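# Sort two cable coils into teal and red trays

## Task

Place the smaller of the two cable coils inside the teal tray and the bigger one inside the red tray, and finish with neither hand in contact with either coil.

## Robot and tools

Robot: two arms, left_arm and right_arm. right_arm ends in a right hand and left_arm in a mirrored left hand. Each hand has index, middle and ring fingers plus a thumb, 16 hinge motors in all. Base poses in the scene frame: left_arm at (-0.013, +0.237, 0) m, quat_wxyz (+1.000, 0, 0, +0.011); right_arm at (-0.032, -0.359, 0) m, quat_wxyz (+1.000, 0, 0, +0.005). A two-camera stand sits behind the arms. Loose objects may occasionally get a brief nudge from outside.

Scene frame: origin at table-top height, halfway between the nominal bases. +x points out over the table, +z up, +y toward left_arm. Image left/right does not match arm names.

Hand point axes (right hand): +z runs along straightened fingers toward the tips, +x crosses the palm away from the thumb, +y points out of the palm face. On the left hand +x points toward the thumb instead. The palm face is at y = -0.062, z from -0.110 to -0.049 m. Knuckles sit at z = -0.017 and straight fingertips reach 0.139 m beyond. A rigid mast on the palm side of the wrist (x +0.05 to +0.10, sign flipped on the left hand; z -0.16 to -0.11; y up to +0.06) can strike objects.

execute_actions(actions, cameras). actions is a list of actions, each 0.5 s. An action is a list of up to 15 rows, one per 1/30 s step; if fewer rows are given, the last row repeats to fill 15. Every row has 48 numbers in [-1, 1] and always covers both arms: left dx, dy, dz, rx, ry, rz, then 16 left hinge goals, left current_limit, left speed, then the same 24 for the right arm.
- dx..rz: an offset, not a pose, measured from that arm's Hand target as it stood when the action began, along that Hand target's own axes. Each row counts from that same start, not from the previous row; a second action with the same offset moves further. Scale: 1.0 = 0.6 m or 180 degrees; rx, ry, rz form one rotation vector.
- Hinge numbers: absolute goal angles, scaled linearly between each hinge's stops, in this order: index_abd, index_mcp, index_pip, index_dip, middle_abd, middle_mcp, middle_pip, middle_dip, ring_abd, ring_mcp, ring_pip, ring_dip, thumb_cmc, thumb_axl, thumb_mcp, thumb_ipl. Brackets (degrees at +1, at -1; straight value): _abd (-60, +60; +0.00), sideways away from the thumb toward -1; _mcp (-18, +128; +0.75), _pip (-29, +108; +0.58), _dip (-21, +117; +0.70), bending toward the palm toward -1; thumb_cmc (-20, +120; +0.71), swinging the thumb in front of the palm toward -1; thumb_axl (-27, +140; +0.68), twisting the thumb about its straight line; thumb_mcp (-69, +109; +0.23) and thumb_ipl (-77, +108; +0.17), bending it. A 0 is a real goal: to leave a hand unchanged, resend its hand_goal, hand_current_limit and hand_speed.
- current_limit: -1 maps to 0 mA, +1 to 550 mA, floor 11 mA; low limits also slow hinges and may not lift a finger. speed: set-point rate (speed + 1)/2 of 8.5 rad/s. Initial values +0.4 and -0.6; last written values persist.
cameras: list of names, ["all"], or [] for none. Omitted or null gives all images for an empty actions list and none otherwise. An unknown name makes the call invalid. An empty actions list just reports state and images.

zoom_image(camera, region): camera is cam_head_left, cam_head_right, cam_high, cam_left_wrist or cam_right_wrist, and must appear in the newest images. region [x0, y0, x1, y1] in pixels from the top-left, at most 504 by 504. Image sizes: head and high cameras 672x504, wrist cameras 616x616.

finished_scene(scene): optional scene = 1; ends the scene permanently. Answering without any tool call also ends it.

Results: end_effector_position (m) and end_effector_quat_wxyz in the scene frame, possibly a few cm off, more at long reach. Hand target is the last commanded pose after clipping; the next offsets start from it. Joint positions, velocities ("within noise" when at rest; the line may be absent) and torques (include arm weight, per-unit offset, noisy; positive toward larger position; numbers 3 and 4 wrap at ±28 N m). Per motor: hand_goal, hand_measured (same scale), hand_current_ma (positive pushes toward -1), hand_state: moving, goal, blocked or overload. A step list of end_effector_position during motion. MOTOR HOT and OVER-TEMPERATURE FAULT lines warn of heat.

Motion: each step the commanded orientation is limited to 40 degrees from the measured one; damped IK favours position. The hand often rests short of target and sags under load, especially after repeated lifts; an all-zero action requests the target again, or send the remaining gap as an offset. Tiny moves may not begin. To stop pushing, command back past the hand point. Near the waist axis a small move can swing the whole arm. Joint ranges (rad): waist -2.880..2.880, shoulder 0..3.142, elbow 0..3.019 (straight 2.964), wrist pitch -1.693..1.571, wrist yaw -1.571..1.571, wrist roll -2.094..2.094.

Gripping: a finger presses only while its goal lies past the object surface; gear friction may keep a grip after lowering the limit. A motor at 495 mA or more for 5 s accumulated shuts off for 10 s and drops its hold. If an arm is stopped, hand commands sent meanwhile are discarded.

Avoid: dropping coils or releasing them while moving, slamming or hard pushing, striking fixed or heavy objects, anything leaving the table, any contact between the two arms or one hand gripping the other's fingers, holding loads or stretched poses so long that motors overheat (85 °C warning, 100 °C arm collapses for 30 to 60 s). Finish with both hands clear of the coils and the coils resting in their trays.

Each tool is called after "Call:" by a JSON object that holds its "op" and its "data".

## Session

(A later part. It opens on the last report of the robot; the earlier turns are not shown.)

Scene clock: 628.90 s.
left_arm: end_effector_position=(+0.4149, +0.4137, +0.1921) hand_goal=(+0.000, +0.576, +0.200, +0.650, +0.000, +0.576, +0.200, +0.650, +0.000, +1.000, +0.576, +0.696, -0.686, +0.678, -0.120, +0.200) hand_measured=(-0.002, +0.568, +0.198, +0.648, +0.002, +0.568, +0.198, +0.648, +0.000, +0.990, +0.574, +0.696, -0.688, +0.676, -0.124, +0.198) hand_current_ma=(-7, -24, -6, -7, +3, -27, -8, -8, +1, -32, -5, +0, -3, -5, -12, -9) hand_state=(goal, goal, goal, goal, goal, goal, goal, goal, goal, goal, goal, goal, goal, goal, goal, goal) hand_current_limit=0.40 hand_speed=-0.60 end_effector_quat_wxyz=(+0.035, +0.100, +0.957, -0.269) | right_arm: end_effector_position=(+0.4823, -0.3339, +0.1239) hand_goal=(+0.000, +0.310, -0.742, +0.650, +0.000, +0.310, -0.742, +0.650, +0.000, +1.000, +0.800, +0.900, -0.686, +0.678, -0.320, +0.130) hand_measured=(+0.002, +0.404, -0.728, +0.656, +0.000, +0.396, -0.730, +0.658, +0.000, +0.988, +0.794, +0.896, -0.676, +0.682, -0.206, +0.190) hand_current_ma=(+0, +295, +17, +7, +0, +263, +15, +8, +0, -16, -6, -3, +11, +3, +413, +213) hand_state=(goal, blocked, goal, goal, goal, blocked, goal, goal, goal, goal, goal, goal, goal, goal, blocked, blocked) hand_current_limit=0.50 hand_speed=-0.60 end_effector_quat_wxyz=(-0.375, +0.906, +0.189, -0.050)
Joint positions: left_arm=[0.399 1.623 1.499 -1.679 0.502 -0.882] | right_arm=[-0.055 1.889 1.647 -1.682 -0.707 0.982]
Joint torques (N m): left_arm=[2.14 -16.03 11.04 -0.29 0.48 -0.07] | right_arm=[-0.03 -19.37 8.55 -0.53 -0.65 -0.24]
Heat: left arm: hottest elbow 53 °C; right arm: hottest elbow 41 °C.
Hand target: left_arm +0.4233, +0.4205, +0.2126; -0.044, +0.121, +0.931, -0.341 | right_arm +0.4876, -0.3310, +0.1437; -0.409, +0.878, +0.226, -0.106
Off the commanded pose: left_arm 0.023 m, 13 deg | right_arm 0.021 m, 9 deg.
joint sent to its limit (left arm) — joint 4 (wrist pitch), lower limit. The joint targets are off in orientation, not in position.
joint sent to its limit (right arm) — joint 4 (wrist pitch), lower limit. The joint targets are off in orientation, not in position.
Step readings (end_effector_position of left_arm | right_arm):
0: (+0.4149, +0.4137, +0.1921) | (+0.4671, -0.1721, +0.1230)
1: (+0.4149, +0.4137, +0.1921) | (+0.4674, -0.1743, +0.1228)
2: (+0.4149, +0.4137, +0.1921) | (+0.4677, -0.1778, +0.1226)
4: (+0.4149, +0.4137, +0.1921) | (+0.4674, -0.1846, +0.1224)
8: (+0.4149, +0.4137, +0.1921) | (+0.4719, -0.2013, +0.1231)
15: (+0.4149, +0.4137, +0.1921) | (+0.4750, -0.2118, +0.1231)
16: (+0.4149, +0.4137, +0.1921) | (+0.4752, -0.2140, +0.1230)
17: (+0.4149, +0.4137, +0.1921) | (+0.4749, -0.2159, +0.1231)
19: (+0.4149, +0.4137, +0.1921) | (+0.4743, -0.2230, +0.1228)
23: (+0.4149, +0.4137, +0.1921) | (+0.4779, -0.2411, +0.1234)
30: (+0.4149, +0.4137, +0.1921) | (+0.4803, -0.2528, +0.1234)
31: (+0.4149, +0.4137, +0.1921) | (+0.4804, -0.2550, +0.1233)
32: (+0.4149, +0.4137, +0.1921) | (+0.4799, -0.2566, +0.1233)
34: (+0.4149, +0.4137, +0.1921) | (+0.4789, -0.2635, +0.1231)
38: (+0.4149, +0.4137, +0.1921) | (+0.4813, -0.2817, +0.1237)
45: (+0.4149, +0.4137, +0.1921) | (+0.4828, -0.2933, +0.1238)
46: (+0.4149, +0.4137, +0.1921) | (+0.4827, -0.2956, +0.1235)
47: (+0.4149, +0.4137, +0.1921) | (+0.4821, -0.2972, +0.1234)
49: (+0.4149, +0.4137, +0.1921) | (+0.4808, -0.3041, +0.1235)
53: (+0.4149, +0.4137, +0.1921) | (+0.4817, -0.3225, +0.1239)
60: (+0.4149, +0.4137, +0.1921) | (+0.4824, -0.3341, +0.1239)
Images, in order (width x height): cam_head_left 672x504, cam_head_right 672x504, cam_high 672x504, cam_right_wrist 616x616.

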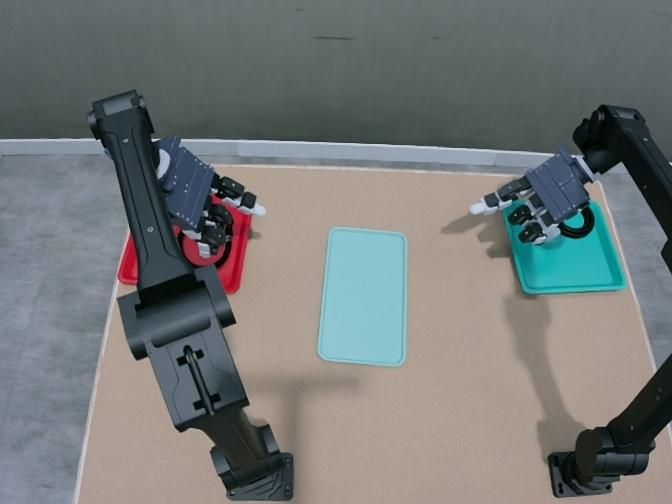

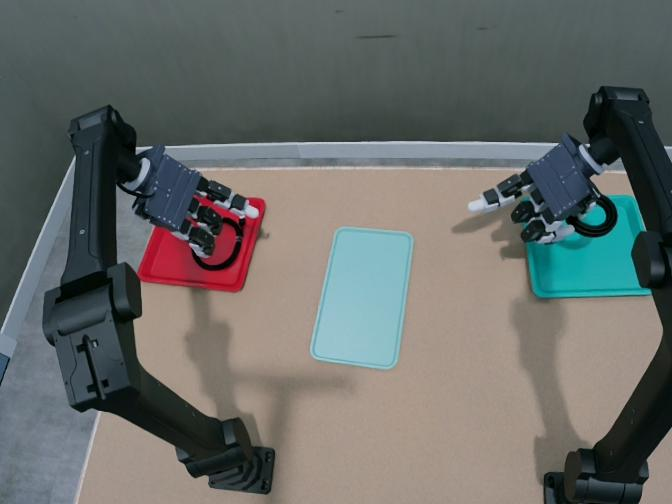

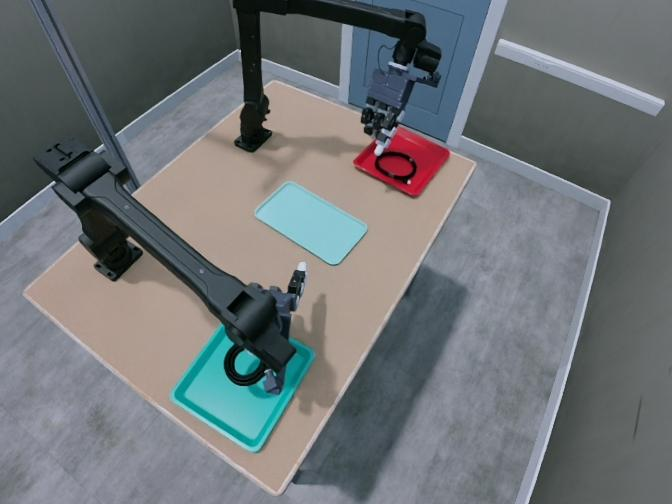

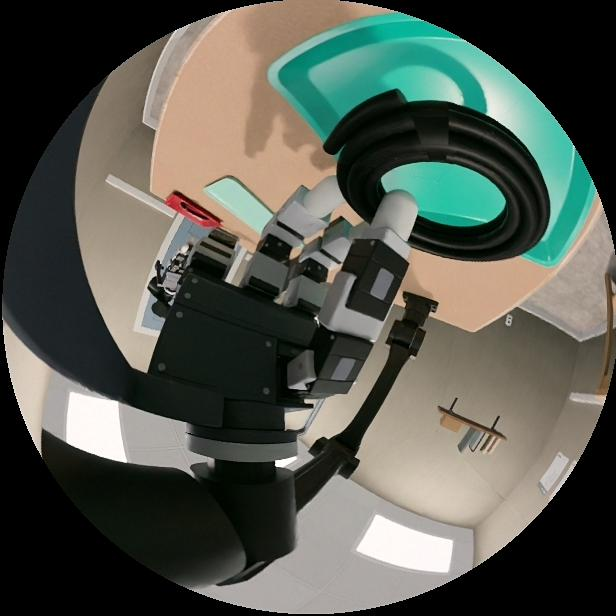

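Call:
{"op": "execute_actions", "data": {"actions": [[[0,0,0,0,0,0, 0,0.575,0.2,0.65, 0,0.575,0.2,0.65, 0,1,0.576,0.696, -0.686,0.678,-0.12,0.2, 0.4,-0.6, -0.0242,0.0281,-0.0335,0,0,0, 0,0.31,-0.743,0.65, 0,0.31,-0.743,0.65, 0,1,0.8,0.9, -0.686,0.678,-0.32,0.13, 0.5,-0.6]],[[0,0,0,0,0,0, 0,0.575,0.2,0.65, 0,0.575,0.2,0.65, 0,1,0.576,0.696, -0.686,0.678,-0.12,0.2, 0.4,-0.6, 0,0.0447,0.0375,0,0,0, 0,0.31,-0.743,0.65, 0,0.31,-0.743,0.65, 0,1,0.8,0.9, -0.686,0.678,-0.32,0.13, 0.5,-0.6]],[[0,0,0,0,0,0, 0,0.575,0.2,0.65, 0,0.575,0.2,0.65, 0,1,0.576,0.696, -0.686,0.678,-0.12,0.2, 0.4,-0.6, 0,0.0255,0.0214,0,0,0, 0,0.31,-0.743,0.65, 0,0.31,-0.743,0.65, 0,1,0.8,0.9, -0.686,0.678,-0.32,0.13, 0.5,-0.6]]], "cameras": ["cam_high","cam_head_left","cam_head_right","cam_right_wrist"]}}

Call:
{"op": "zoom_image", "data": {"camera": "cam_high", "region": [160, 290, 340, 470]}}

Call:
{"op": "zoom_image", "data": {"camera": "cam_head_left", "region": [480, 150, 660, 330]}}

Scene clock: 635.97 s.
left_arm: end_effector_position=(+0.4149, +0.4137, +0.1921) hand_goal=(+0.000, +0.576, +0.200, +0.650, +0.000, +0.576, +0.200, +0.650, +0.000, +1.000, +0.576, +0.696, -0.686, +0.678, -0.120, +0.200) hand_measured=(-0.002, +0.568, +0.198, +0.648, +0.002, +0.568, +0.198, +0.648, +0.000, +0.990, +0.574, +0.696, -0.688, +0.676, -0.124, +0.198) hand_current_ma=(-7, -24, -6, -7, +3, -27, -8, -8, +1, -32, -5, +0, -3, -5, -12, -9) hand_state=(goal, goal, goal, goal, goal, goal, goal, goal, goal, goal, goal, goal, goal, goal, goal, goal) hand_current_limit=0.40 hand_speed=-0.60 end_effector_quat_wxyz=(+0.035, +0.100, +0.957, -0.269) | right_arm: end_effector_position=(+0.4819, -0.3566, +0.0803) hand_goal=(+0.000, +0.310, -0.742, +0.650, +0.000, +0.310, -0.742, +0.650, +0.000, +1.000, +0.800, +0.900, -0.686, +0.678, -0.320, +0.130) hand_measured=(+0.002, +0.404, -0.728, +0.656, +0.000, +0.396, -0.730, +0.658, +0.000, +0.988, +0.794, +0.896, -0.676, +0.682, -0.206, +0.190) hand_current_ma=(+0, +295, +18, +7, +0, +261, +15, +8, +0, -16, -5, -3, +11, +3, +413, +213) hand_state=(goal, blocked, goal, goal, goal, blocked, goal, goal, goal, goal, goal, goal, goal, goal, blocked, blocked) hand_current_limit=0.50 hand_speed=-0.60 end_effector_quat_wxyz=(-0.381, +0.898, +0.208, -0.067)
Joint positions: left_arm=[0.399 1.623 1.499 -1.679 0.502 -0.882] | right_arm=[-0.095 1.96 1.626 -1.682 -0.682 0.87]
Joint torques (N m): left_arm=[2.08 -16.03 11.06 -0.32 0.48 -0.07] | right_arm=[-0.79 -18.37 8.17 -0.75 -0.54 -0.27]
Heat: left arm: hottest elbow 53 °C; right arm: hottest elbow 40 °C.
Hand target: left_arm +0.4233, +0.4205, +0.2126; -0.044, +0.121, +0.931, -0.341 | right_arm +0.4876, -0.3611, +0.0887; -0.409, +0.878, +0.226, -0.106
Off the commanded pose: left_arm 0.023 m, 13 deg | right_arm 0.011 m, 6 deg.
joint sent to its limit (left arm) — joint 4 (wrist pitch), lower limit. The joint targets are off in orientation, not in position.
joint sent to its limit (right arm) — joint 4 (wrist pitch), lower limit. The joint targets are off in orientation, not in position.
Step readings (end_effector_position of left_arm | right_arm):
0: (+0.4149, +0.4137, +0.1921) | (+0.4823, -0.3339, +0.1239)
1: (+0.4149, +0.4137, +0.1921) | (+0.4824, -0.3360, +0.1238)
2: (+0.4149, +0.4137, +0.1921) | (+0.4822, -0.3407, +0.1233)
4: (+0.4149, +0.4137, +0.1921) | (+0.4817, -0.3444, +0.1235)
8: (+0.4149, +0.4137, +0.1921) | (+0.4821, -0.3530, +0.1244)
15: (+0.4149, +0.4137, +0.1921) | (+0.4826, -0.3584, +0.1247)
16: (+0.4149, +0.4137, +0.1921) | (+0.4827, -0.3583, +0.1234)
17: (+0.4149, +0.4137, +0.1921) | (+0.4834, -0.3580, +0.1220)
19: (+0.4149, +0.4137, +0.1921) | (+0.4841, -0.3577, +0.1171)
23: (+0.4149, +0.4137, +0.1921) | (+0.4823, -0.3572, +0.1038)
30: (+0.4149, +0.4137, +0.1921) | (+0.4810, -0.3572, +0.0984)
31: (+0.4149, +0.4137, +0.1921) | (+0.4812, -0.3571, +0.0976)
32: (+0.4149, +0.4137, +0.1921) | (+0.4816, -0.3570, +0.0963)
34: (+0.4149, +0.4137, +0.1921) | (+0.4819, -0.3568, +0.0923)
38: (+0.4149, +0.4137, +0.1921) | (+0.4817, -0.3566, +0.0828)
45: (+0.4149, +0.4137, +0.1921) | (+0.4818, -0.3566, +0.0803)
Images, in order (width x height): cam_head_left 672x504, cam_head_right 672x504, cam_high 672x504, cam_right_wrist 616x616.

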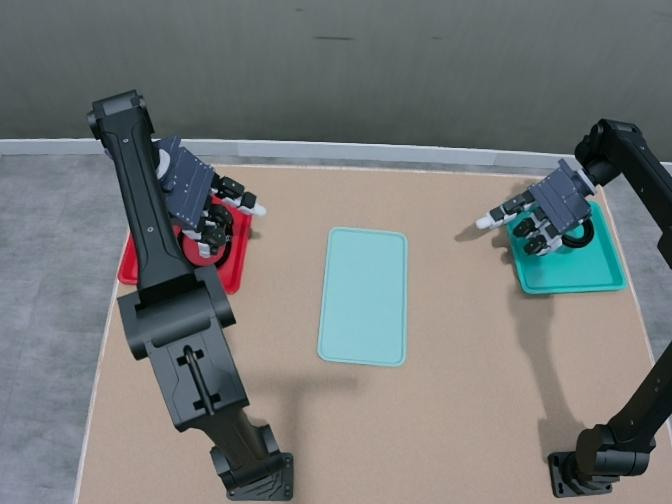

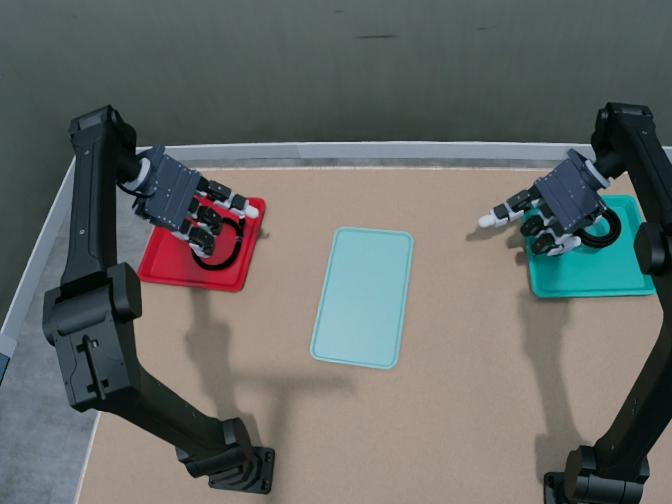

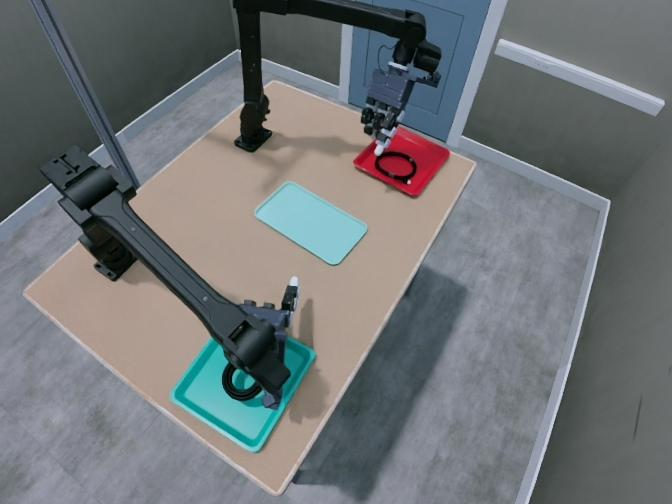

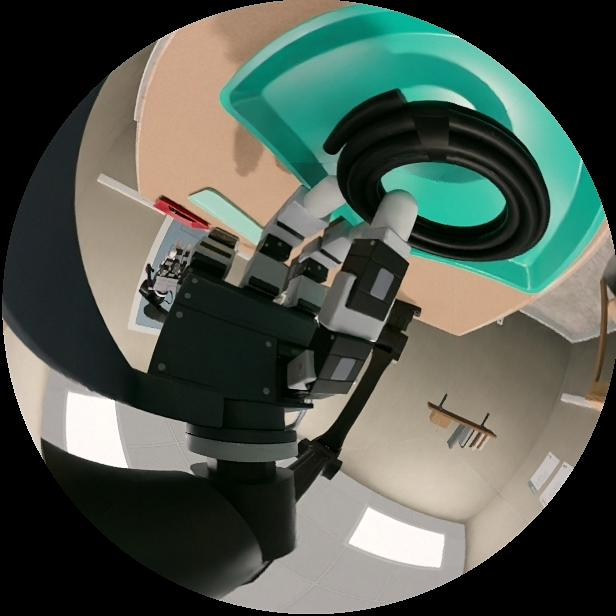

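Scaled by 2.800 from the camera's 672x504 image, which has a finer 960x720 frame.

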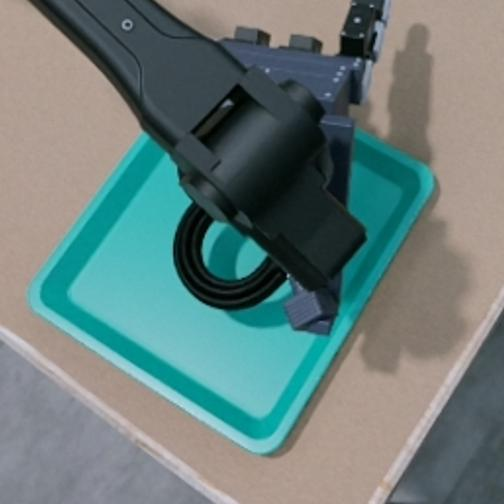

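Scaled by 2.800 from the camera's 672x504 image, which has a finer 960x720 frame.

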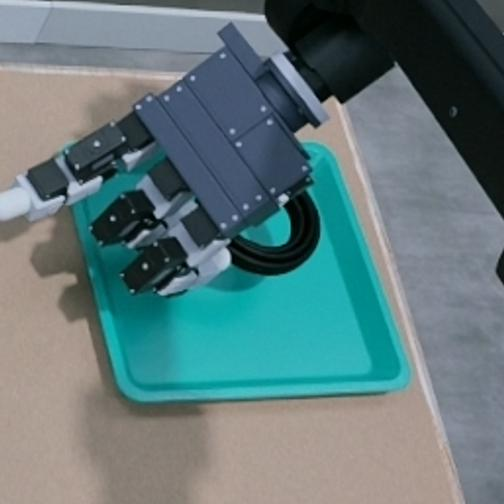

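Call:
{"op": "execute_actions", "data": {"actions": [[[0,0,0,0,0,0, 0,0.575,0.2,0.65, 0,0.575,0.2,0.65, 0,1,0.576,0.696, -0.686,0.678,-0.12,0.2, 0.4,-0.6, -0.0081,0.0357,0.0118,0,0,0, 0,0.31,-0.743,0.65, 0,0.31,-0.743,0.65, 0,1,0.8,0.9, -0.686,0.678,-0.32,0.13, 0.5,-0.6]]], "cameras": ["cam_high","cam_head_left","cam_right_wrist"]}}

Call:
{"op": "zoom_image", "data": {"camera": "cam_head_left", "region": [480, 150, 660, 330]}}

Call:
{"op": "zoom_image", "data": {"camera": "cam_right_wrist", "region": [220, 60, 600, 440]}}

Scene clock: 643.03 s.
left_arm: end_effector_position=(+0.4149, +0.4137, +0.1921) hand_goal=(+0.000, +0.576, +0.200, +0.650, +0.000, +0.576, +0.200, +0.650, +0.000, +1.000, +0.576, +0.696, -0.686, +0.678, -0.120, +0.200) hand_measured=(-0.002, +0.568, +0.198, +0.648, +0.002, +0.568, +0.198, +0.648, +0.000, +0.990, +0.574, +0.696, -0.688, +0.676, -0.124, +0.198) hand_current_ma=(-7, -24, -6, -7, +3, -27, -8, -8, +1, -32, -5, +0, -3, -5, -12, -9) hand_state=(goal, goal, goal, goal, goal, goal, goal, goal, goal, goal, goal, goal, goal, goal, goal, goal) hand_current_limit=0.40 hand_speed=-0.60 end_effector_quat_wxyz=(+0.035, +0.100, +0.957, -0.269) | right_arm: end_effector_position=(+0.4812, -0.3644, +0.0593) hand_goal=(+0.000, +0.310, -0.742, +0.650, +0.000, +0.310, -0.742, +0.650, +0.000, +1.000, +0.800, +0.900, -0.686, +0.678, -0.320, +0.130) hand_measured=(+0.002, +0.404, -0.728, +0.656, +0.000, +0.396, -0.730, +0.658, +0.000, +0.988, +0.794, +0.896, -0.676, +0.682, -0.206, +0.190) hand_current_ma=(+0, +291, +19, +7, +0, +261, +15, +8, +0, -16, -5, -3, +11, +3, +412, +213) hand_state=(goal, blocked, goal, goal, goal, blocked, goal, goal, goal, goal, goal, goal, goal, goal, blocked, blocked) hand_current_limit=0.50 hand_speed=-0.60 end_effector_quat_wxyz=(-0.385, +0.895, +0.212, -0.078)
Joint positions: left_arm=[0.399 1.623 1.499 -1.679 0.502 -0.882] | right_arm=[-0.109 1.999 1.623 -1.682 -0.672 0.832]
Joint torques (N m): left_arm=[2.02 -16.03 11.06 -0.29 0.48 -0.07] | right_arm=[-1.32 -19.43 8.1 -0.98 -0.53 -0.21]
Heat: left arm: hottest elbow 53 °C; right arm: hottest elbow 39 °C.
Hand target: left_arm +0.4233, +0.4205, +0.2126; -0.044, +0.121, +0.931, -0.341 | right_arm +0.4873, -0.3708, +0.0677; -0.409, +0.878, +0.226, -0.106
Off the commanded pose: left_arm 0.023 m, 13 deg | right_arm 0.012 m, 5 deg.
joint sent to its limit (left arm) — joint 4 (wrist pitch), lower limit. The joint targets are off in orientation, not in position.
joint sent to its limit (right arm) — joint 4 (wrist pitch), lower limit. The joint targets are off in orientation, not in position.
Step readings (end_effector_position of left_arm | right_arm):
0: (+0.4149, +0.4137, +0.1921) | (+0.4819, -0.3566, +0.0803)
1: (+0.4149, +0.4137, +0.1921) | (+0.4822, -0.3571, +0.0793)
2: (+0.4149, +0.4137, +0.1921) | (+0.4824, -0.3592, +0.0778)
4: (+0.4149, +0.4137, +0.1921) | (+0.4828, -0.3602, +0.0736)
8: (+0.4149, +0.4137, +0.1921) | (+0.4821, -0.3629, +0.0630)
15: (+0.4149, +0.4137, +0.1921) | (+0.4811, -0.3645, +0.0593)
Images, in order (width x height): cam_head_left 672x504, cam_high 672x504, cam_right_wrist 616x616.

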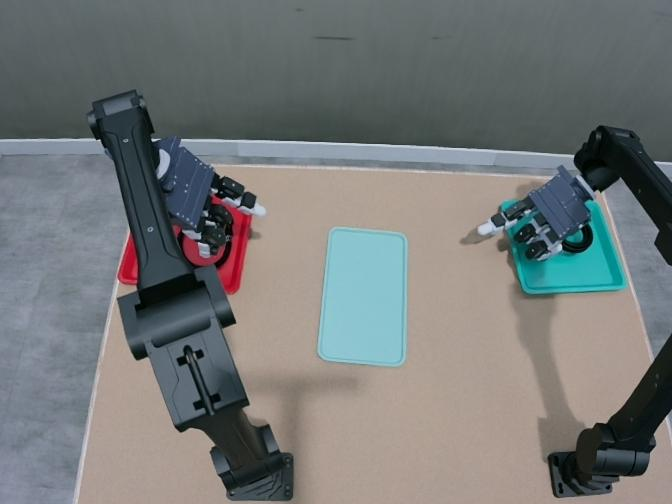

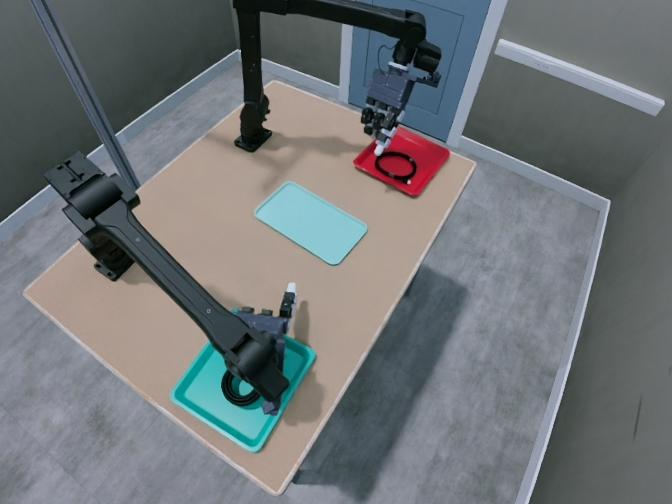

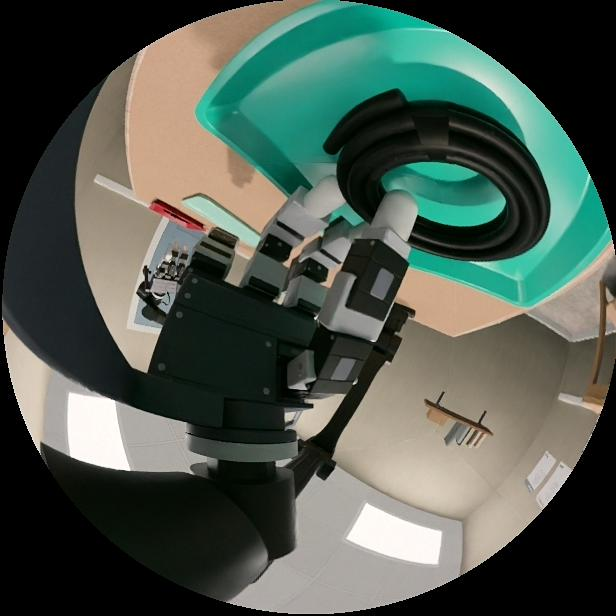

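Scaled by 2.800 from the camera's 672x504 image, which has a finer 960x720 frame.

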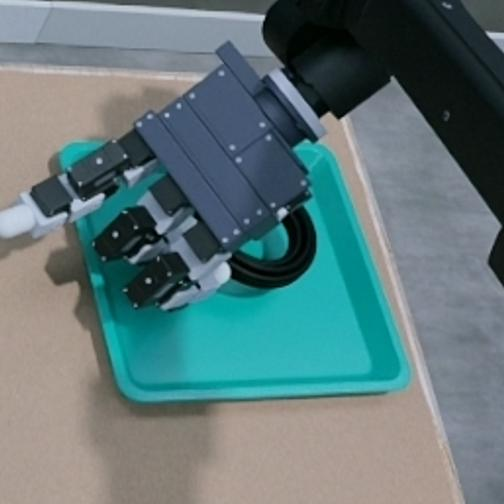

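Scaled by 1.326 from the camera's 616x616 image, which has a finer 880x880 frame.

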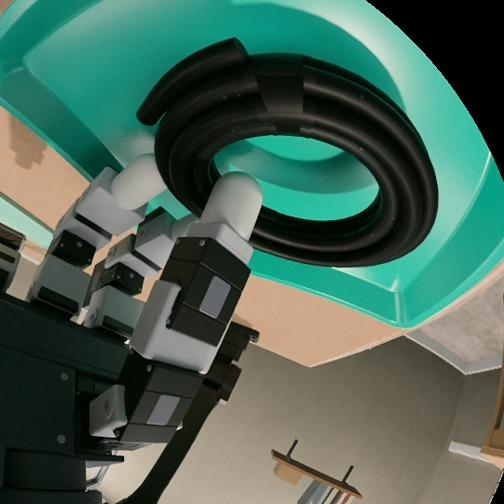

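Call:
{"op": "execute_actions", "data": {"actions": [[[0,0,0,0,0,0, 0,0.575,0.2,0.65, 0,0.575,0.2,0.65, 0,1,0.576,0.696, -0.686,0.678,-0.12,0.2, 0.4,-0.6, -0.0177,0.0241,-0.0202,0,0,0, 0,0.31,-0.743,0.65, 0,0.31,-0.743,0.65, 0,1,0.8,0.9, -0.686,0.678,-0.32,0.13, 0.5,-0.6]],[[0,0,0,0,0,0, 0,0.575,0.2,0.65, 0,0.575,0.2,0.65, 0,1,0.576,0.696, -0.686,0.678,-0.12,0.2, 0.4,-0.6, 0,0.0192,0.0161,0,0,0, 0,0.31,-0.743,0.65, 0,0.31,-0.743,0.65, 0,1,0.8,0.9, -0.686,0.678,-0.32,0.13, 0.5,-0.6]]], "cameras": ["cam_high","cam_head_left","cam_right_wrist"]}}

Call:
{"op": "zoom_image", "data": {"camera": "cam_head_left", "region": [480, 150, 660, 330]}}

Call:
{"op": "zoom_image", "data": {"camera": "cam_high", "region": [160, 290, 340, 470]}}

Scene clock: 646.73 s.
left_arm: end_effector_position=(+0.4149, +0.4137, +0.1921) hand_goal=(+0.000, +0.576, +0.200, +0.650, +0.000, +0.576, +0.200, +0.650, +0.000, +1.000, +0.576, +0.696, -0.686, +0.678, -0.120, +0.200) hand_measured=(-0.002, +0.568, +0.198, +0.648, +0.002, +0.568, +0.198, +0.648, +0.000, +0.990, +0.574, +0.696, -0.688, +0.676, -0.124, +0.198) hand_current_ma=(-7, -24, -6, -7, +3, -27, -8, -8, +1, -32, -5, +0, -3, -5, -12, -9) hand_state=(goal, goal, goal, goal, goal, goal, goal, goal, goal, goal, goal, goal, goal, goal, goal, goal) hand_current_limit=0.40 hand_speed=-0.60 end_effector_quat_wxyz=(+0.035, +0.100, +0.957, -0.269) | right_arm: end_effector_position=(+0.4808, -0.3891, +0.0417) hand_goal=(+0.000, +0.310, -0.742, +0.650, +0.000, +0.310, -0.742, +0.650, +0.000, +1.000, +0.800, +0.900, -0.686, +0.678, -0.320, +0.130) hand_measured=(+0.002, +0.404, -0.728, +0.656, +0.000, +0.396, -0.730, +0.658, +0.000, +0.988, +0.794, +0.896, -0.676, +0.682, -0.206, +0.190) hand_current_ma=(+0, +290, +19, +7, +0, +261, +15, +8, +0, -16, -5, -3, +11, +3, +412, +213) hand_state=(goal, blocked, goal, goal, goal, blocked, goal, goal, goal, goal, goal, goal, goal, goal, blocked, blocked) hand_current_limit=0.50 hand_speed=-0.60 end_effector_quat_wxyz=(-0.385, +0.895, +0.211, -0.079)
Joint positions: left_arm=[0.399 1.623 1.499 -1.679 0.502 -0.882] | right_arm=[-0.153 2.032 1.623 -1.682 -0.651 0.785]
Joint torques (N m): left_arm=[2.02 -15.97 11.06 -0.31 0.48 -0.07] | right_arm=[-0.15 -19.43 7.83 -1.17 -0.49 -0.21]
Heat: left arm: hottest elbow 53 °C; right arm: hottest elbow 39 °C.
Hand target: left_arm +0.4233, +0.4205, +0.2126; -0.044, +0.121, +0.931, -0.341 | right_arm +0.4870, -0.3921, +0.0494; -0.409, +0.878, +0.226, -0.106
Off the commanded pose: left_arm 0.023 m, 13 deg | right_arm 0.010 m, 5 deg.
joint sent to its limit (left arm) — joint 4 (wrist pitch), lower limit. The joint targets are off in orientation, not in position.
joint sent to its limit (right arm) — joint 4 (wrist pitch), lower limit. The joint targets are off in orientation, not in position.
Step readings (end_effector_position of left_arm | right_arm):
0: (+0.4149, +0.4137, +0.1921) | (+0.4812, -0.3644, +0.0593)
1: (+0.4149, +0.4137, +0.1921) | (+0.4813, -0.3662, +0.0591)
2: (+0.4149, +0.4137, +0.1921) | (+0.4814, -0.3709, +0.0587)
4: (+0.4149, +0.4137, +0.1921) | (+0.4817, -0.3747, +0.0584)
8: (+0.4149, +0.4137, +0.1921) | (+0.4820, -0.3839, +0.0582)
15: (+0.4149, +0.4137, +0.1921) | (+0.4818, -0.3899, +0.0581)
16: (+0.4149, +0.4137, +0.1921) | (+0.4819, -0.3898, +0.0573)
17: (+0.4149, +0.4137, +0.1921) | (+0.4820, -0.3897, +0.0561)
19: (+0.4149, +0.4137, +0.1921) | (+0.4819, -0.3896, +0.0527)
23: (+0.4149, +0.4137, +0.1921) | (+0.4810, -0.3892, +0.0442)
30: (+0.4149, +0.4137, +0.1921) | (+0.4808, -0.3891, +0.0417)
Images, in order (width x height): cam_head_left 672x504, cam_high 672x504, cam_right_wrist 616x616.

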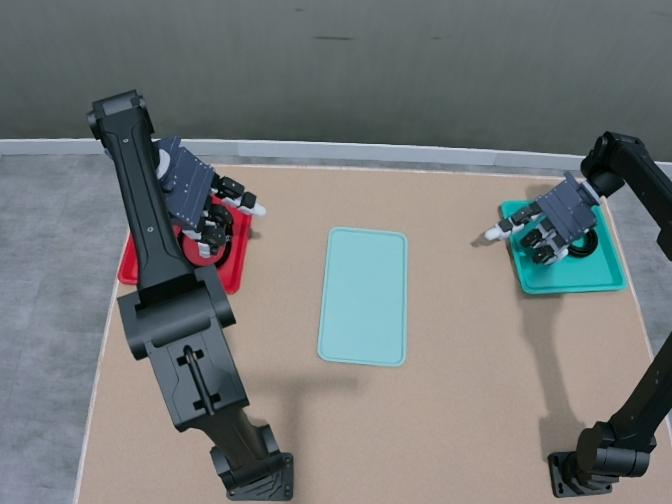

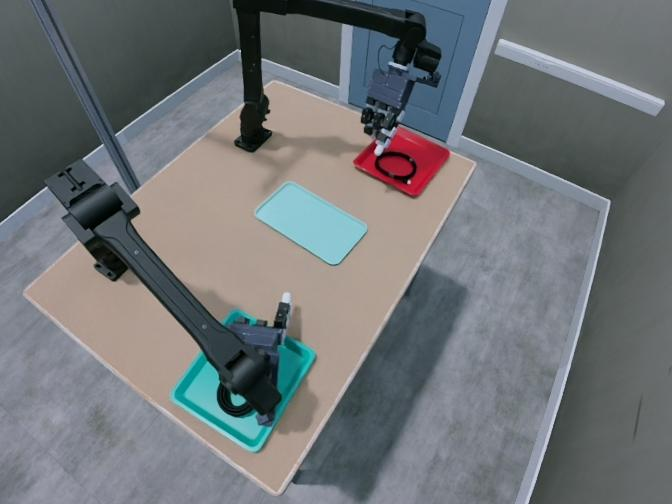

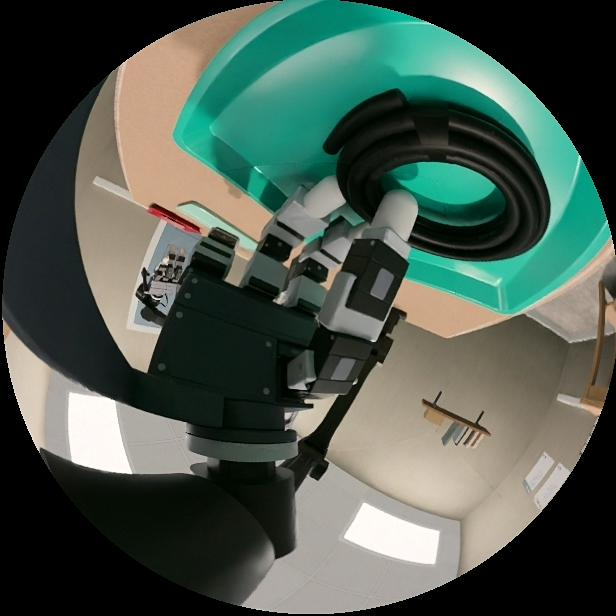

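Scaled by 2.800 from the camera's 672x504 image, which has a finer 960x720 frame.

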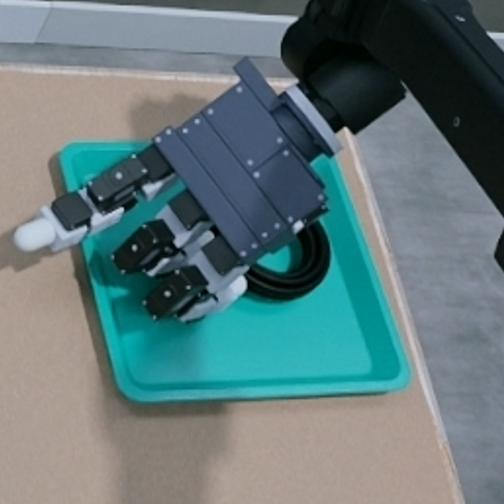

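Scaled by 2.800 from the camera's 672x504 image, which has a finer 960x720 frame.

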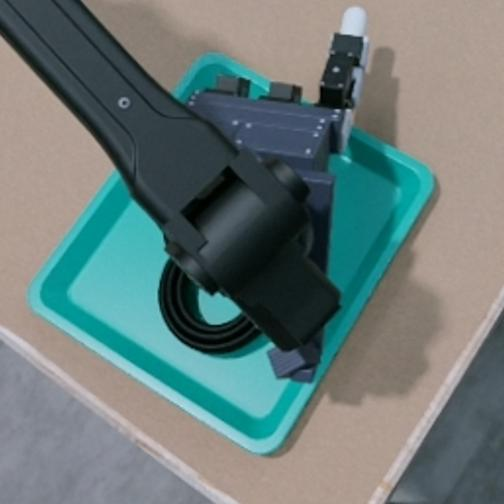

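Call:
{"op": "execute_actions", "data": {"actions": [[[0,0,0,0,0,0, 0,0.575,0.2,0.65, 0,0.575,0.2,0.65, 0,1,0.576,0.696, -0.686,0.678,-0.12,0.2, 0.4,-0.6, 0,0.0115,0.0097,0,0,0, 0,0.31,-0.743,0.65, 0,0.31,-0.743,0.65, 0,1,0.8,0.9, -0.686,0.678,-0.32,0.13, 0.5,-0.6]]], "cameras": ["cam_high","cam_head_left","cam_right_wrist"]}}

Call:
{"op": "zoom_image", "data": {"camera": "cam_right_wrist", "region": [220, 60, 600, 440]}}

Call:
{"op": "zoom_image", "data": {"camera": "cam_high", "region": [160, 290, 340, 470]}}

Scene clock: 648.70 s.
left_arm: end_effector_position=(+0.4149, +0.4137, +0.1921) hand_goal=(+0.000, +0.576, +0.200, +0.650, +0.000, +0.576, +0.200, +0.650, +0.000, +1.000, +0.576, +0.696, -0.686, +0.678, -0.120, +0.200) hand_measured=(-0.002, +0.568, +0.198, +0.648, +0.002, +0.568, +0.198, +0.648, +0.000, +0.990, +0.574, +0.696, -0.688, +0.676, -0.124, +0.198) hand_current_ma=(-7, -24, -6, -7, +3, -27, -8, -8, +1, -32, -5, +0, -3, -5, -12, -9) hand_state=(goal, goal, goal, goal, goal, goal, goal, goal, goal, goal, goal, goal, goal, goal, goal, goal) hand_current_limit=0.40 hand_speed=-0.60 end_effector_quat_wxyz=(+0.035, +0.100, +0.957, -0.269) | right_arm: end_effector_position=(+0.4804, -0.3887, +0.0350) hand_goal=(+0.000, +0.310, -0.742, +0.650, +0.000, +0.310, -0.742, +0.650, +0.000, +1.000, +0.800, +0.900, -0.686, +0.678, -0.320, +0.130) hand_measured=(+0.002, +0.404, -0.728, +0.656, +0.000, +0.396, -0.728, +0.658, +0.000, +0.988, +0.794, +0.896, -0.676, +0.682, -0.206, +0.190) hand_current_ma=(+0, +290, +19, +7, +0, +261, +19, +8, +0, -16, -5, -3, +11, +3, +412, +213) hand_state=(goal, blocked, goal, goal, goal, blocked, goal, goal, goal, goal, goal, goal, goal, goal, blocked, blocked) hand_current_limit=0.50 hand_speed=-0.60 end_effector_quat_wxyz=(-0.388, +0.893, +0.213, -0.083)
Joint positions: left_arm=[0.399 1.623 1.499 -1.679 0.502 -0.882] | right_arm=[-0.153 2.045 1.623 -1.682 -0.651 0.775]
Joint torques (N m): left_arm=[2.02 -16.03 11.06 -0.29 0.48 -0.07] | right_arm=[-0.79 -18.43 7.79 -0.96 -0.51 -0.23]
Heat: left arm: hottest elbow 53 °C; right arm: hottest elbow 39 °C.
Hand target: left_arm +0.4233, +0.4205, +0.2126; -0.044, +0.121, +0.931, -0.341 | right_arm +0.4870, -0.3921, +0.0403; -0.409, +0.878, +0.227, -0.106
Off the commanded pose: left_arm 0.023 m, 13 deg | right_arm 0.009 m, 4 deg.
joint sent to its limit (left arm) — joint 4 (wrist pitch), lower limit. The joint targets are off in orientation, not in position.
joint sent to its limit (right arm) — joint 4 (wrist pitch), lower limit. The joint targets are off in orientation, not in position.
Step readings (end_effector_position of left_arm | right_arm):
0: (+0.4149, +0.4137, +0.1921) | (+0.4808, -0.3891, +0.0417)
1: (+0.4149, +0.4137, +0.1921) | (+0.4809, -0.3890, +0.0413)
2: (+0.4149, +0.4137, +0.1921) | (+0.4809, -0.3890, +0.0409)
4: (+0.4149, +0.4137, +0.1921) | (+0.4809, -0.3889, +0.0394)
8: (+0.4149, +0.4137, +0.1921) | (+0.4805, -0.3887, +0.0360)
15: (+0.4149, +0.4137, +0.1921) | (+0.4804, -0.3887, +0.0351)
Images, in order (width x height): cam_head_left 672x504, cam_high 672x504, cam_right_wrist 616x616.

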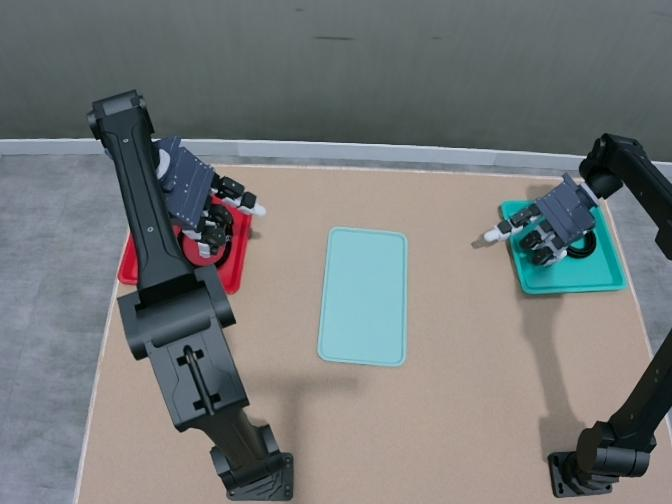

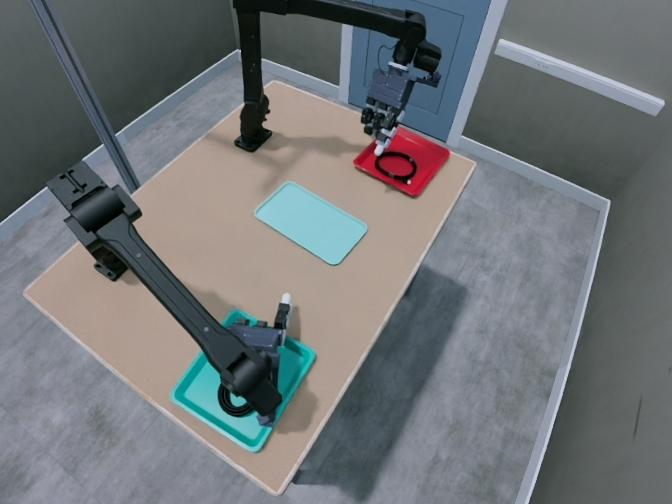

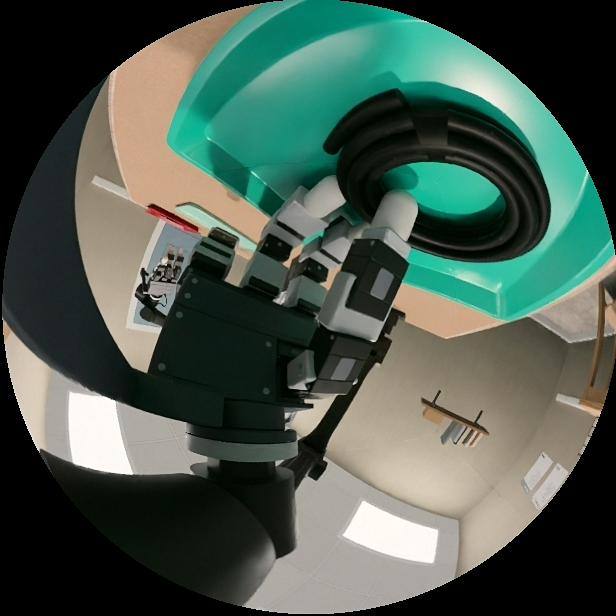

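Scaled by 1.326 from the camera's 616x616 image, which has a finer 880x880 frame.

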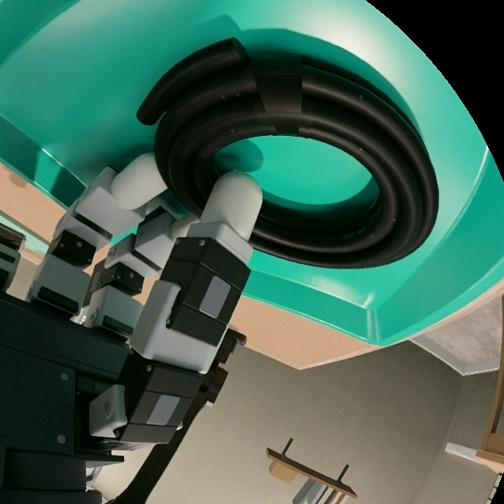

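Scaled by 2.800 from the camera's 672x504 image, which has a finer 960x720 frame.

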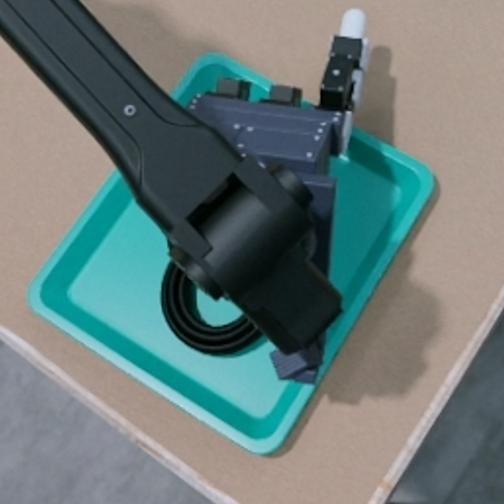

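Call:
{"op": "execute_actions", "data": {"actions": [[[0,0,0,0,0,0, 0,0.575,0.2,0.65, 0,0.575,0.2,0.65, 0,1,0.576,0.696, -0.686,0.678,-0.12,0.2, 0.4,-0.6, 0,0.0102,0.0086,0,0,0, 0,0.31,-0.743,0.65, 0,0.31,-0.743,0.65, 0,1,0.8,0.9, -0.686,0.678,-0.32,0.13, 0.5,-0.6]]], "cameras": ["cam_right_wrist","cam_high"]}}

Call:
{"op": "zoom_image", "data": {"camera": "cam_right_wrist", "region": [220, 60, 600, 440]}}

Scene clock: 650.40 s.
left_arm: end_effector_position=(+0.4149, +0.4137, +0.1921) hand_goal=(+0.000, +0.576, +0.200, +0.650, +0.000, +0.576, +0.200, +0.650, +0.000, +1.000, +0.576, +0.696, -0.686, +0.678, -0.120, +0.200) hand_measured=(-0.002, +0.568, +0.198, +0.648, +0.002, +0.568, +0.198, +0.648, +0.000, +0.990, +0.574, +0.696, -0.688, +0.676, -0.124, +0.198) hand_current_ma=(-7, -24, -6, -7, +3, -27, -8, -8, +1, -32, -5, +0, -3, -5, -12, -9) hand_state=(goal, goal, goal, goal, goal, goal, goal, goal, goal, goal, goal, goal, goal, goal, goal, goal) hand_current_limit=0.40 hand_speed=-0.60 end_effector_quat_wxyz=(+0.035, +0.100, +0.957, -0.269) | right_arm: end_effector_position=(+0.4803, -0.3884, +0.0322) hand_goal=(+0.000, +0.310, -0.742, +0.650, +0.000, +0.310, -0.742, +0.650, +0.000, +1.000, +0.800, +0.900, -0.686, +0.678, -0.320, +0.130) hand_measured=(+0.002, +0.400, -0.728, +0.654, -0.002, +0.396, -0.726, +0.662, +0.000, +0.988, +0.794, +0.896, -0.678, +0.680, -0.206, +0.190) hand_current_ma=(+0, +277, +17, +3, -1, +260, +23, +16, +0, -16, -5, -3, +8, +3, +413, +213) hand_state=(goal, blocked, goal, goal, goal, blocked, goal, goal, goal, goal, goal, goal, goal, goal, blocked, blocked) hand_current_limit=0.50 hand_speed=-0.60 end_effector_quat_wxyz=(-0.390, +0.892, +0.214, -0.085)
Joint positions: left_arm=[0.399 1.623 1.499 -1.679 0.502 -0.882] | right_arm=[-0.153 2.051 1.623 -1.682 -0.652 0.771]
Joint torques (N m): left_arm=[2.08 -16.03 11.03 -0.29 0.48 -0.07] | right_arm=[-0.15 -18.08 8.12 -0.77 -0.44 -0.29]
Heat: left arm: hottest elbow 53 °C; right arm: hottest elbow 39 °C.
Hand target: left_arm +0.4233, +0.4205, +0.2126; -0.044, +0.121, +0.931, -0.341 | right_arm +0.4870, -0.3921, +0.0323; -0.409, +0.878, +0.227, -0.106
Off the commanded pose: left_arm 0.023 m, 13 deg | right_arm 0.008 m, 4 deg.
joint sent to its limit (left arm) — joint 4 (wrist pitch), lower limit. The joint targets are off in orientation, not in position.
joint sent to its limit (right arm) — joint 4 (wrist pitch), lower limit. The joint targets are off in orientation, not in position.
Step readings (end_effector_position of left_arm | right_arm):
0: (+0.4149, +0.4137, +0.1921) | (+0.4804, -0.3887, +0.0350)
1: (+0.4149, +0.4137, +0.1921) | (+0.4804, -0.3887, +0.0347)
2: (+0.4149, +0.4137, +0.1921) | (+0.4804, -0.3886, +0.0341)
4: (+0.4149, +0.4137, +0.1921) | (+0.4803, -0.3884, +0.0324)
8: (+0.4149, +0.4137, +0.1921) | (+0.4803, -0.3884, +0.0322)
15: (+0.4149, +0.4137, +0.1921) | (+0.4803, -0.3884, +0.0322)
Images, in order (width x height): cam_high 672x504, cam_right_wrist 616x616.

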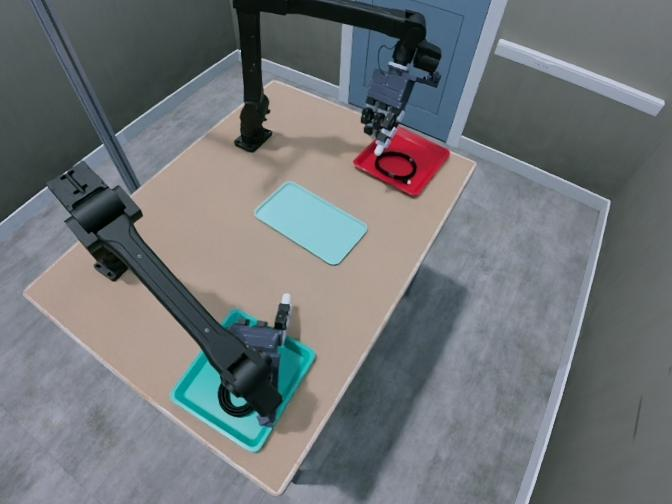

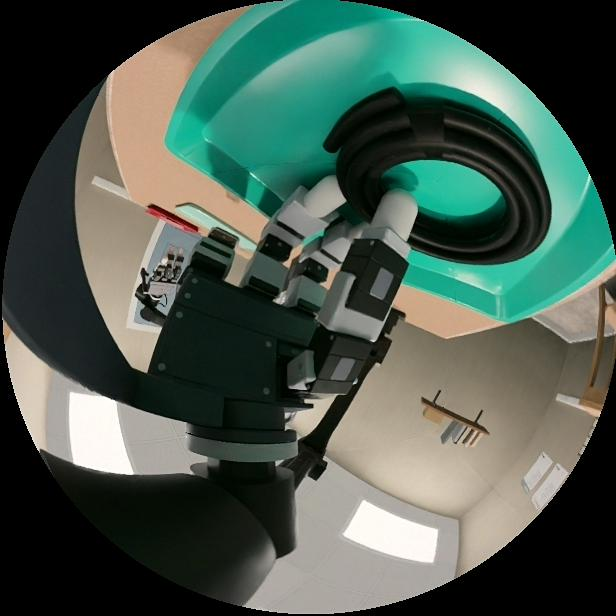

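Scaled by 1.326 from the camera's 616x616 image, which has a finer 880x880 frame.

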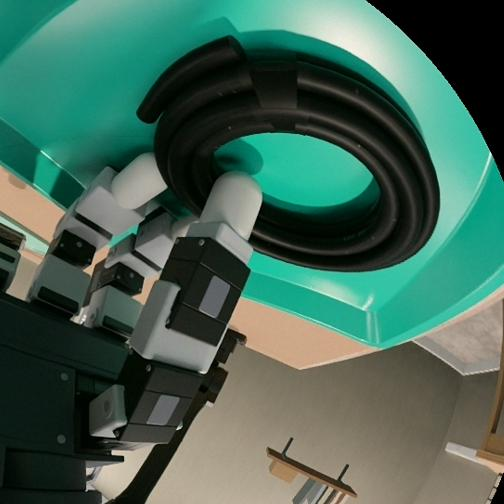

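Call:
{"op": "execute_actions", "data": {"actions": [[[0,0,0,0,0,0, 0,0.575,0.2,0.65, 0,0.575,0.2,0.65, 0,1,0.576,0.696, -0.686,0.678,-0.12,0.2, 0.4,-0.6, 0,-0.0038,-0.0032,0,0,0, 0,0.42,-0.75,0.65, 0,0.42,-0.75,0.65, 0,1,0.8,0.9, -0.686,0.678,-0.22,0.17, 0.5,-0.8]],[[0,0,0,0,0,0, 0,0.575,0.2,0.65, 0,0.575,0.2,0.65, 0,1,0.576,0.696, -0.686,0.678,-0.12,0.2, 0.4,-0.6, 0,0,0,0,0,0, 0,0.50,-0.77,0.6, 0,0.50,-0.77,0.6, 0,1,0.8,0.9, -0.686,0.678,-0.2,0.17, 0.4,-0.8]]], "cameras": ["cam_right_wrist","cam_high"]}}

Call:
{"op": "zoom_image", "data": {"camera": "cam_right_wrist", "region": [220, 60, 600, 440]}}

Scene clock: 653.53 s.
left_arm: end_effector_position=(+0.4149, +0.4137, +0.1921) hand_goal=(+0.000, +0.576, +0.200, +0.650, +0.000, +0.576, +0.200, +0.650, +0.000, +1.000, +0.576, +0.696, -0.686, +0.678, -0.120, +0.200) hand_measured=(-0.002, +0.568, +0.198, +0.648, +0.002, +0.568, +0.198, +0.648, +0.000, +0.990, +0.574, +0.696, -0.688, +0.676, -0.124, +0.198) hand_current_ma=(-7, -24, -6, -7, +3, -27, -8, -8, +1, -32, -5, +0, -3, -5, -12, -9) hand_state=(goal, goal, goal, goal, goal, goal, goal, goal, goal, goal, goal, goal, goal, goal, goal, goal) hand_current_limit=0.40 hand_speed=-0.60 end_effector_quat_wxyz=(+0.035, +0.100, +0.957, -0.269) | right_arm: end_effector_position=(+0.4803, -0.3885, +0.0322) hand_goal=(+0.000, +0.500, -0.770, +0.600, +0.000, +0.500, -0.770, +0.600, +0.000, +1.000, +0.800, +0.900, -0.686, +0.678, -0.200, +0.170) hand_measured=(+0.002, +0.492, -0.762, +0.604, -0.002, +0.490, -0.766, +0.604, +0.000, +0.988, +0.794, +0.896, -0.684, +0.680, -0.194, +0.176) hand_current_ma=(+0, -9, +7, +3, -1, -12, +2, +3, +0, -16, -5, -3, +2, +2, +6, +8) hand_state=(goal, goal, goal, goal, goal, goal, goal, goal, goal, goal, goal, goal, goal, goal, goal, goal) hand_current_limit=0.40 hand_speed=-0.80 end_effector_quat_wxyz=(-0.389, +0.892, +0.214, -0.085)
Joint positions: left_arm=[0.399 1.623 1.499 -1.679 0.502 -0.882] | right_arm=[-0.153 2.051 1.623 -1.682 -0.65 0.77]
Joint torques (N m): left_arm=[2.08 -15.97 11.04 -0.31 0.48 -0.07] | right_arm=[-0.09 -18.43 7.83 -0.98 -0.5 -0.28]
Heat: left arm: hottest elbow 53 °C; right arm: hottest elbow 40 °C.
Hand target: left_arm +0.4233, +0.4205, +0.2126; -0.044, +0.121, +0.931, -0.341 | right_arm +0.4870, -0.3920, +0.0353; -0.409, +0.877, +0.227, -0.106
Off the commanded pose: left_arm 0.023 m, 13 deg | right_arm 0.008 m, 4 deg.
joint sent to its limit (left arm) — joint 4 (wrist pitch), lower limit. The joint targets are off in orientation, not in position.
joint sent to its limit (right arm) — joint 4 (wrist pitch), lower limit. The joint targets are off in orientation, not in position.
Step readings (end_effector_position of left_arm | right_arm):
0: (+0.4149, +0.4137, +0.1921) | (+0.4803, -0.3884, +0.0322)
1: (+0.4149, +0.4137, +0.1921) | (+0.4803, -0.3884, +0.0322)
2: (+0.4149, +0.4137, +0.1921) | (+0.4803, -0.3884, +0.0322)
4: (+0.4149, +0.4137, +0.1921) | (+0.4803, -0.3884, +0.0322)
8: (+0.4149, +0.4137, +0.1921) | (+0.4803, -0.3883, +0.0322)
15: (+0.4149, +0.4137, +0.1921) | (+0.4803, -0.3883, +0.0322)
16: (+0.4149, +0.4137, +0.1921) | (+0.4803, -0.3883, +0.0322)
17: (+0.4149, +0.4137, +0.1921) | (+0.4803, -0.3884, +0.0322)
19: (+0.4149, +0.4137, +0.1921) | (+0.4803, -0.3886, +0.0322)
23: (+0.4149, +0.4137, +0.1921) | (+0.4803, -0.3885, +0.0322)
30: (+0.4149, +0.4137, +0.1921) | (+0.4803, -0.3885, +0.0322)
Images, in order (width x height): cam_high 672x504, cam_right_wrist 616x616.

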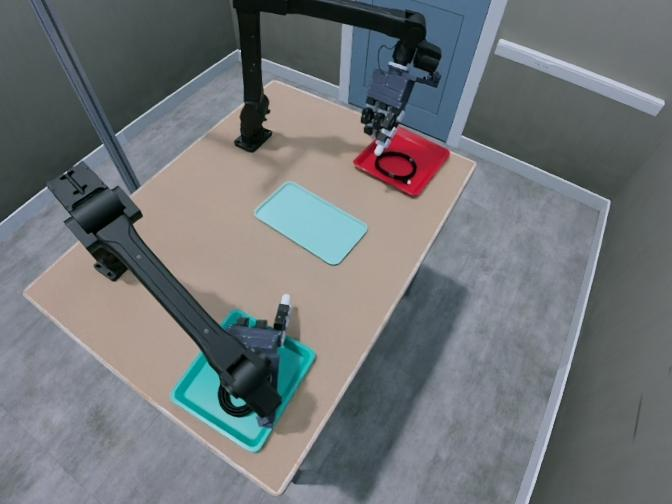

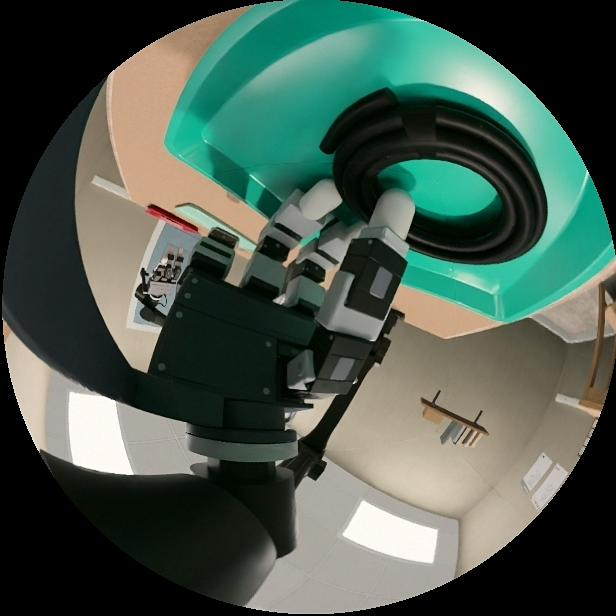

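Scaled by 1.326 from the camera's 616x616 image, which has a finer 880x880 frame.

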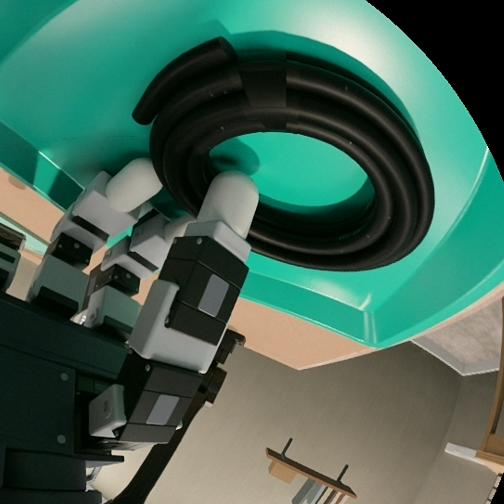

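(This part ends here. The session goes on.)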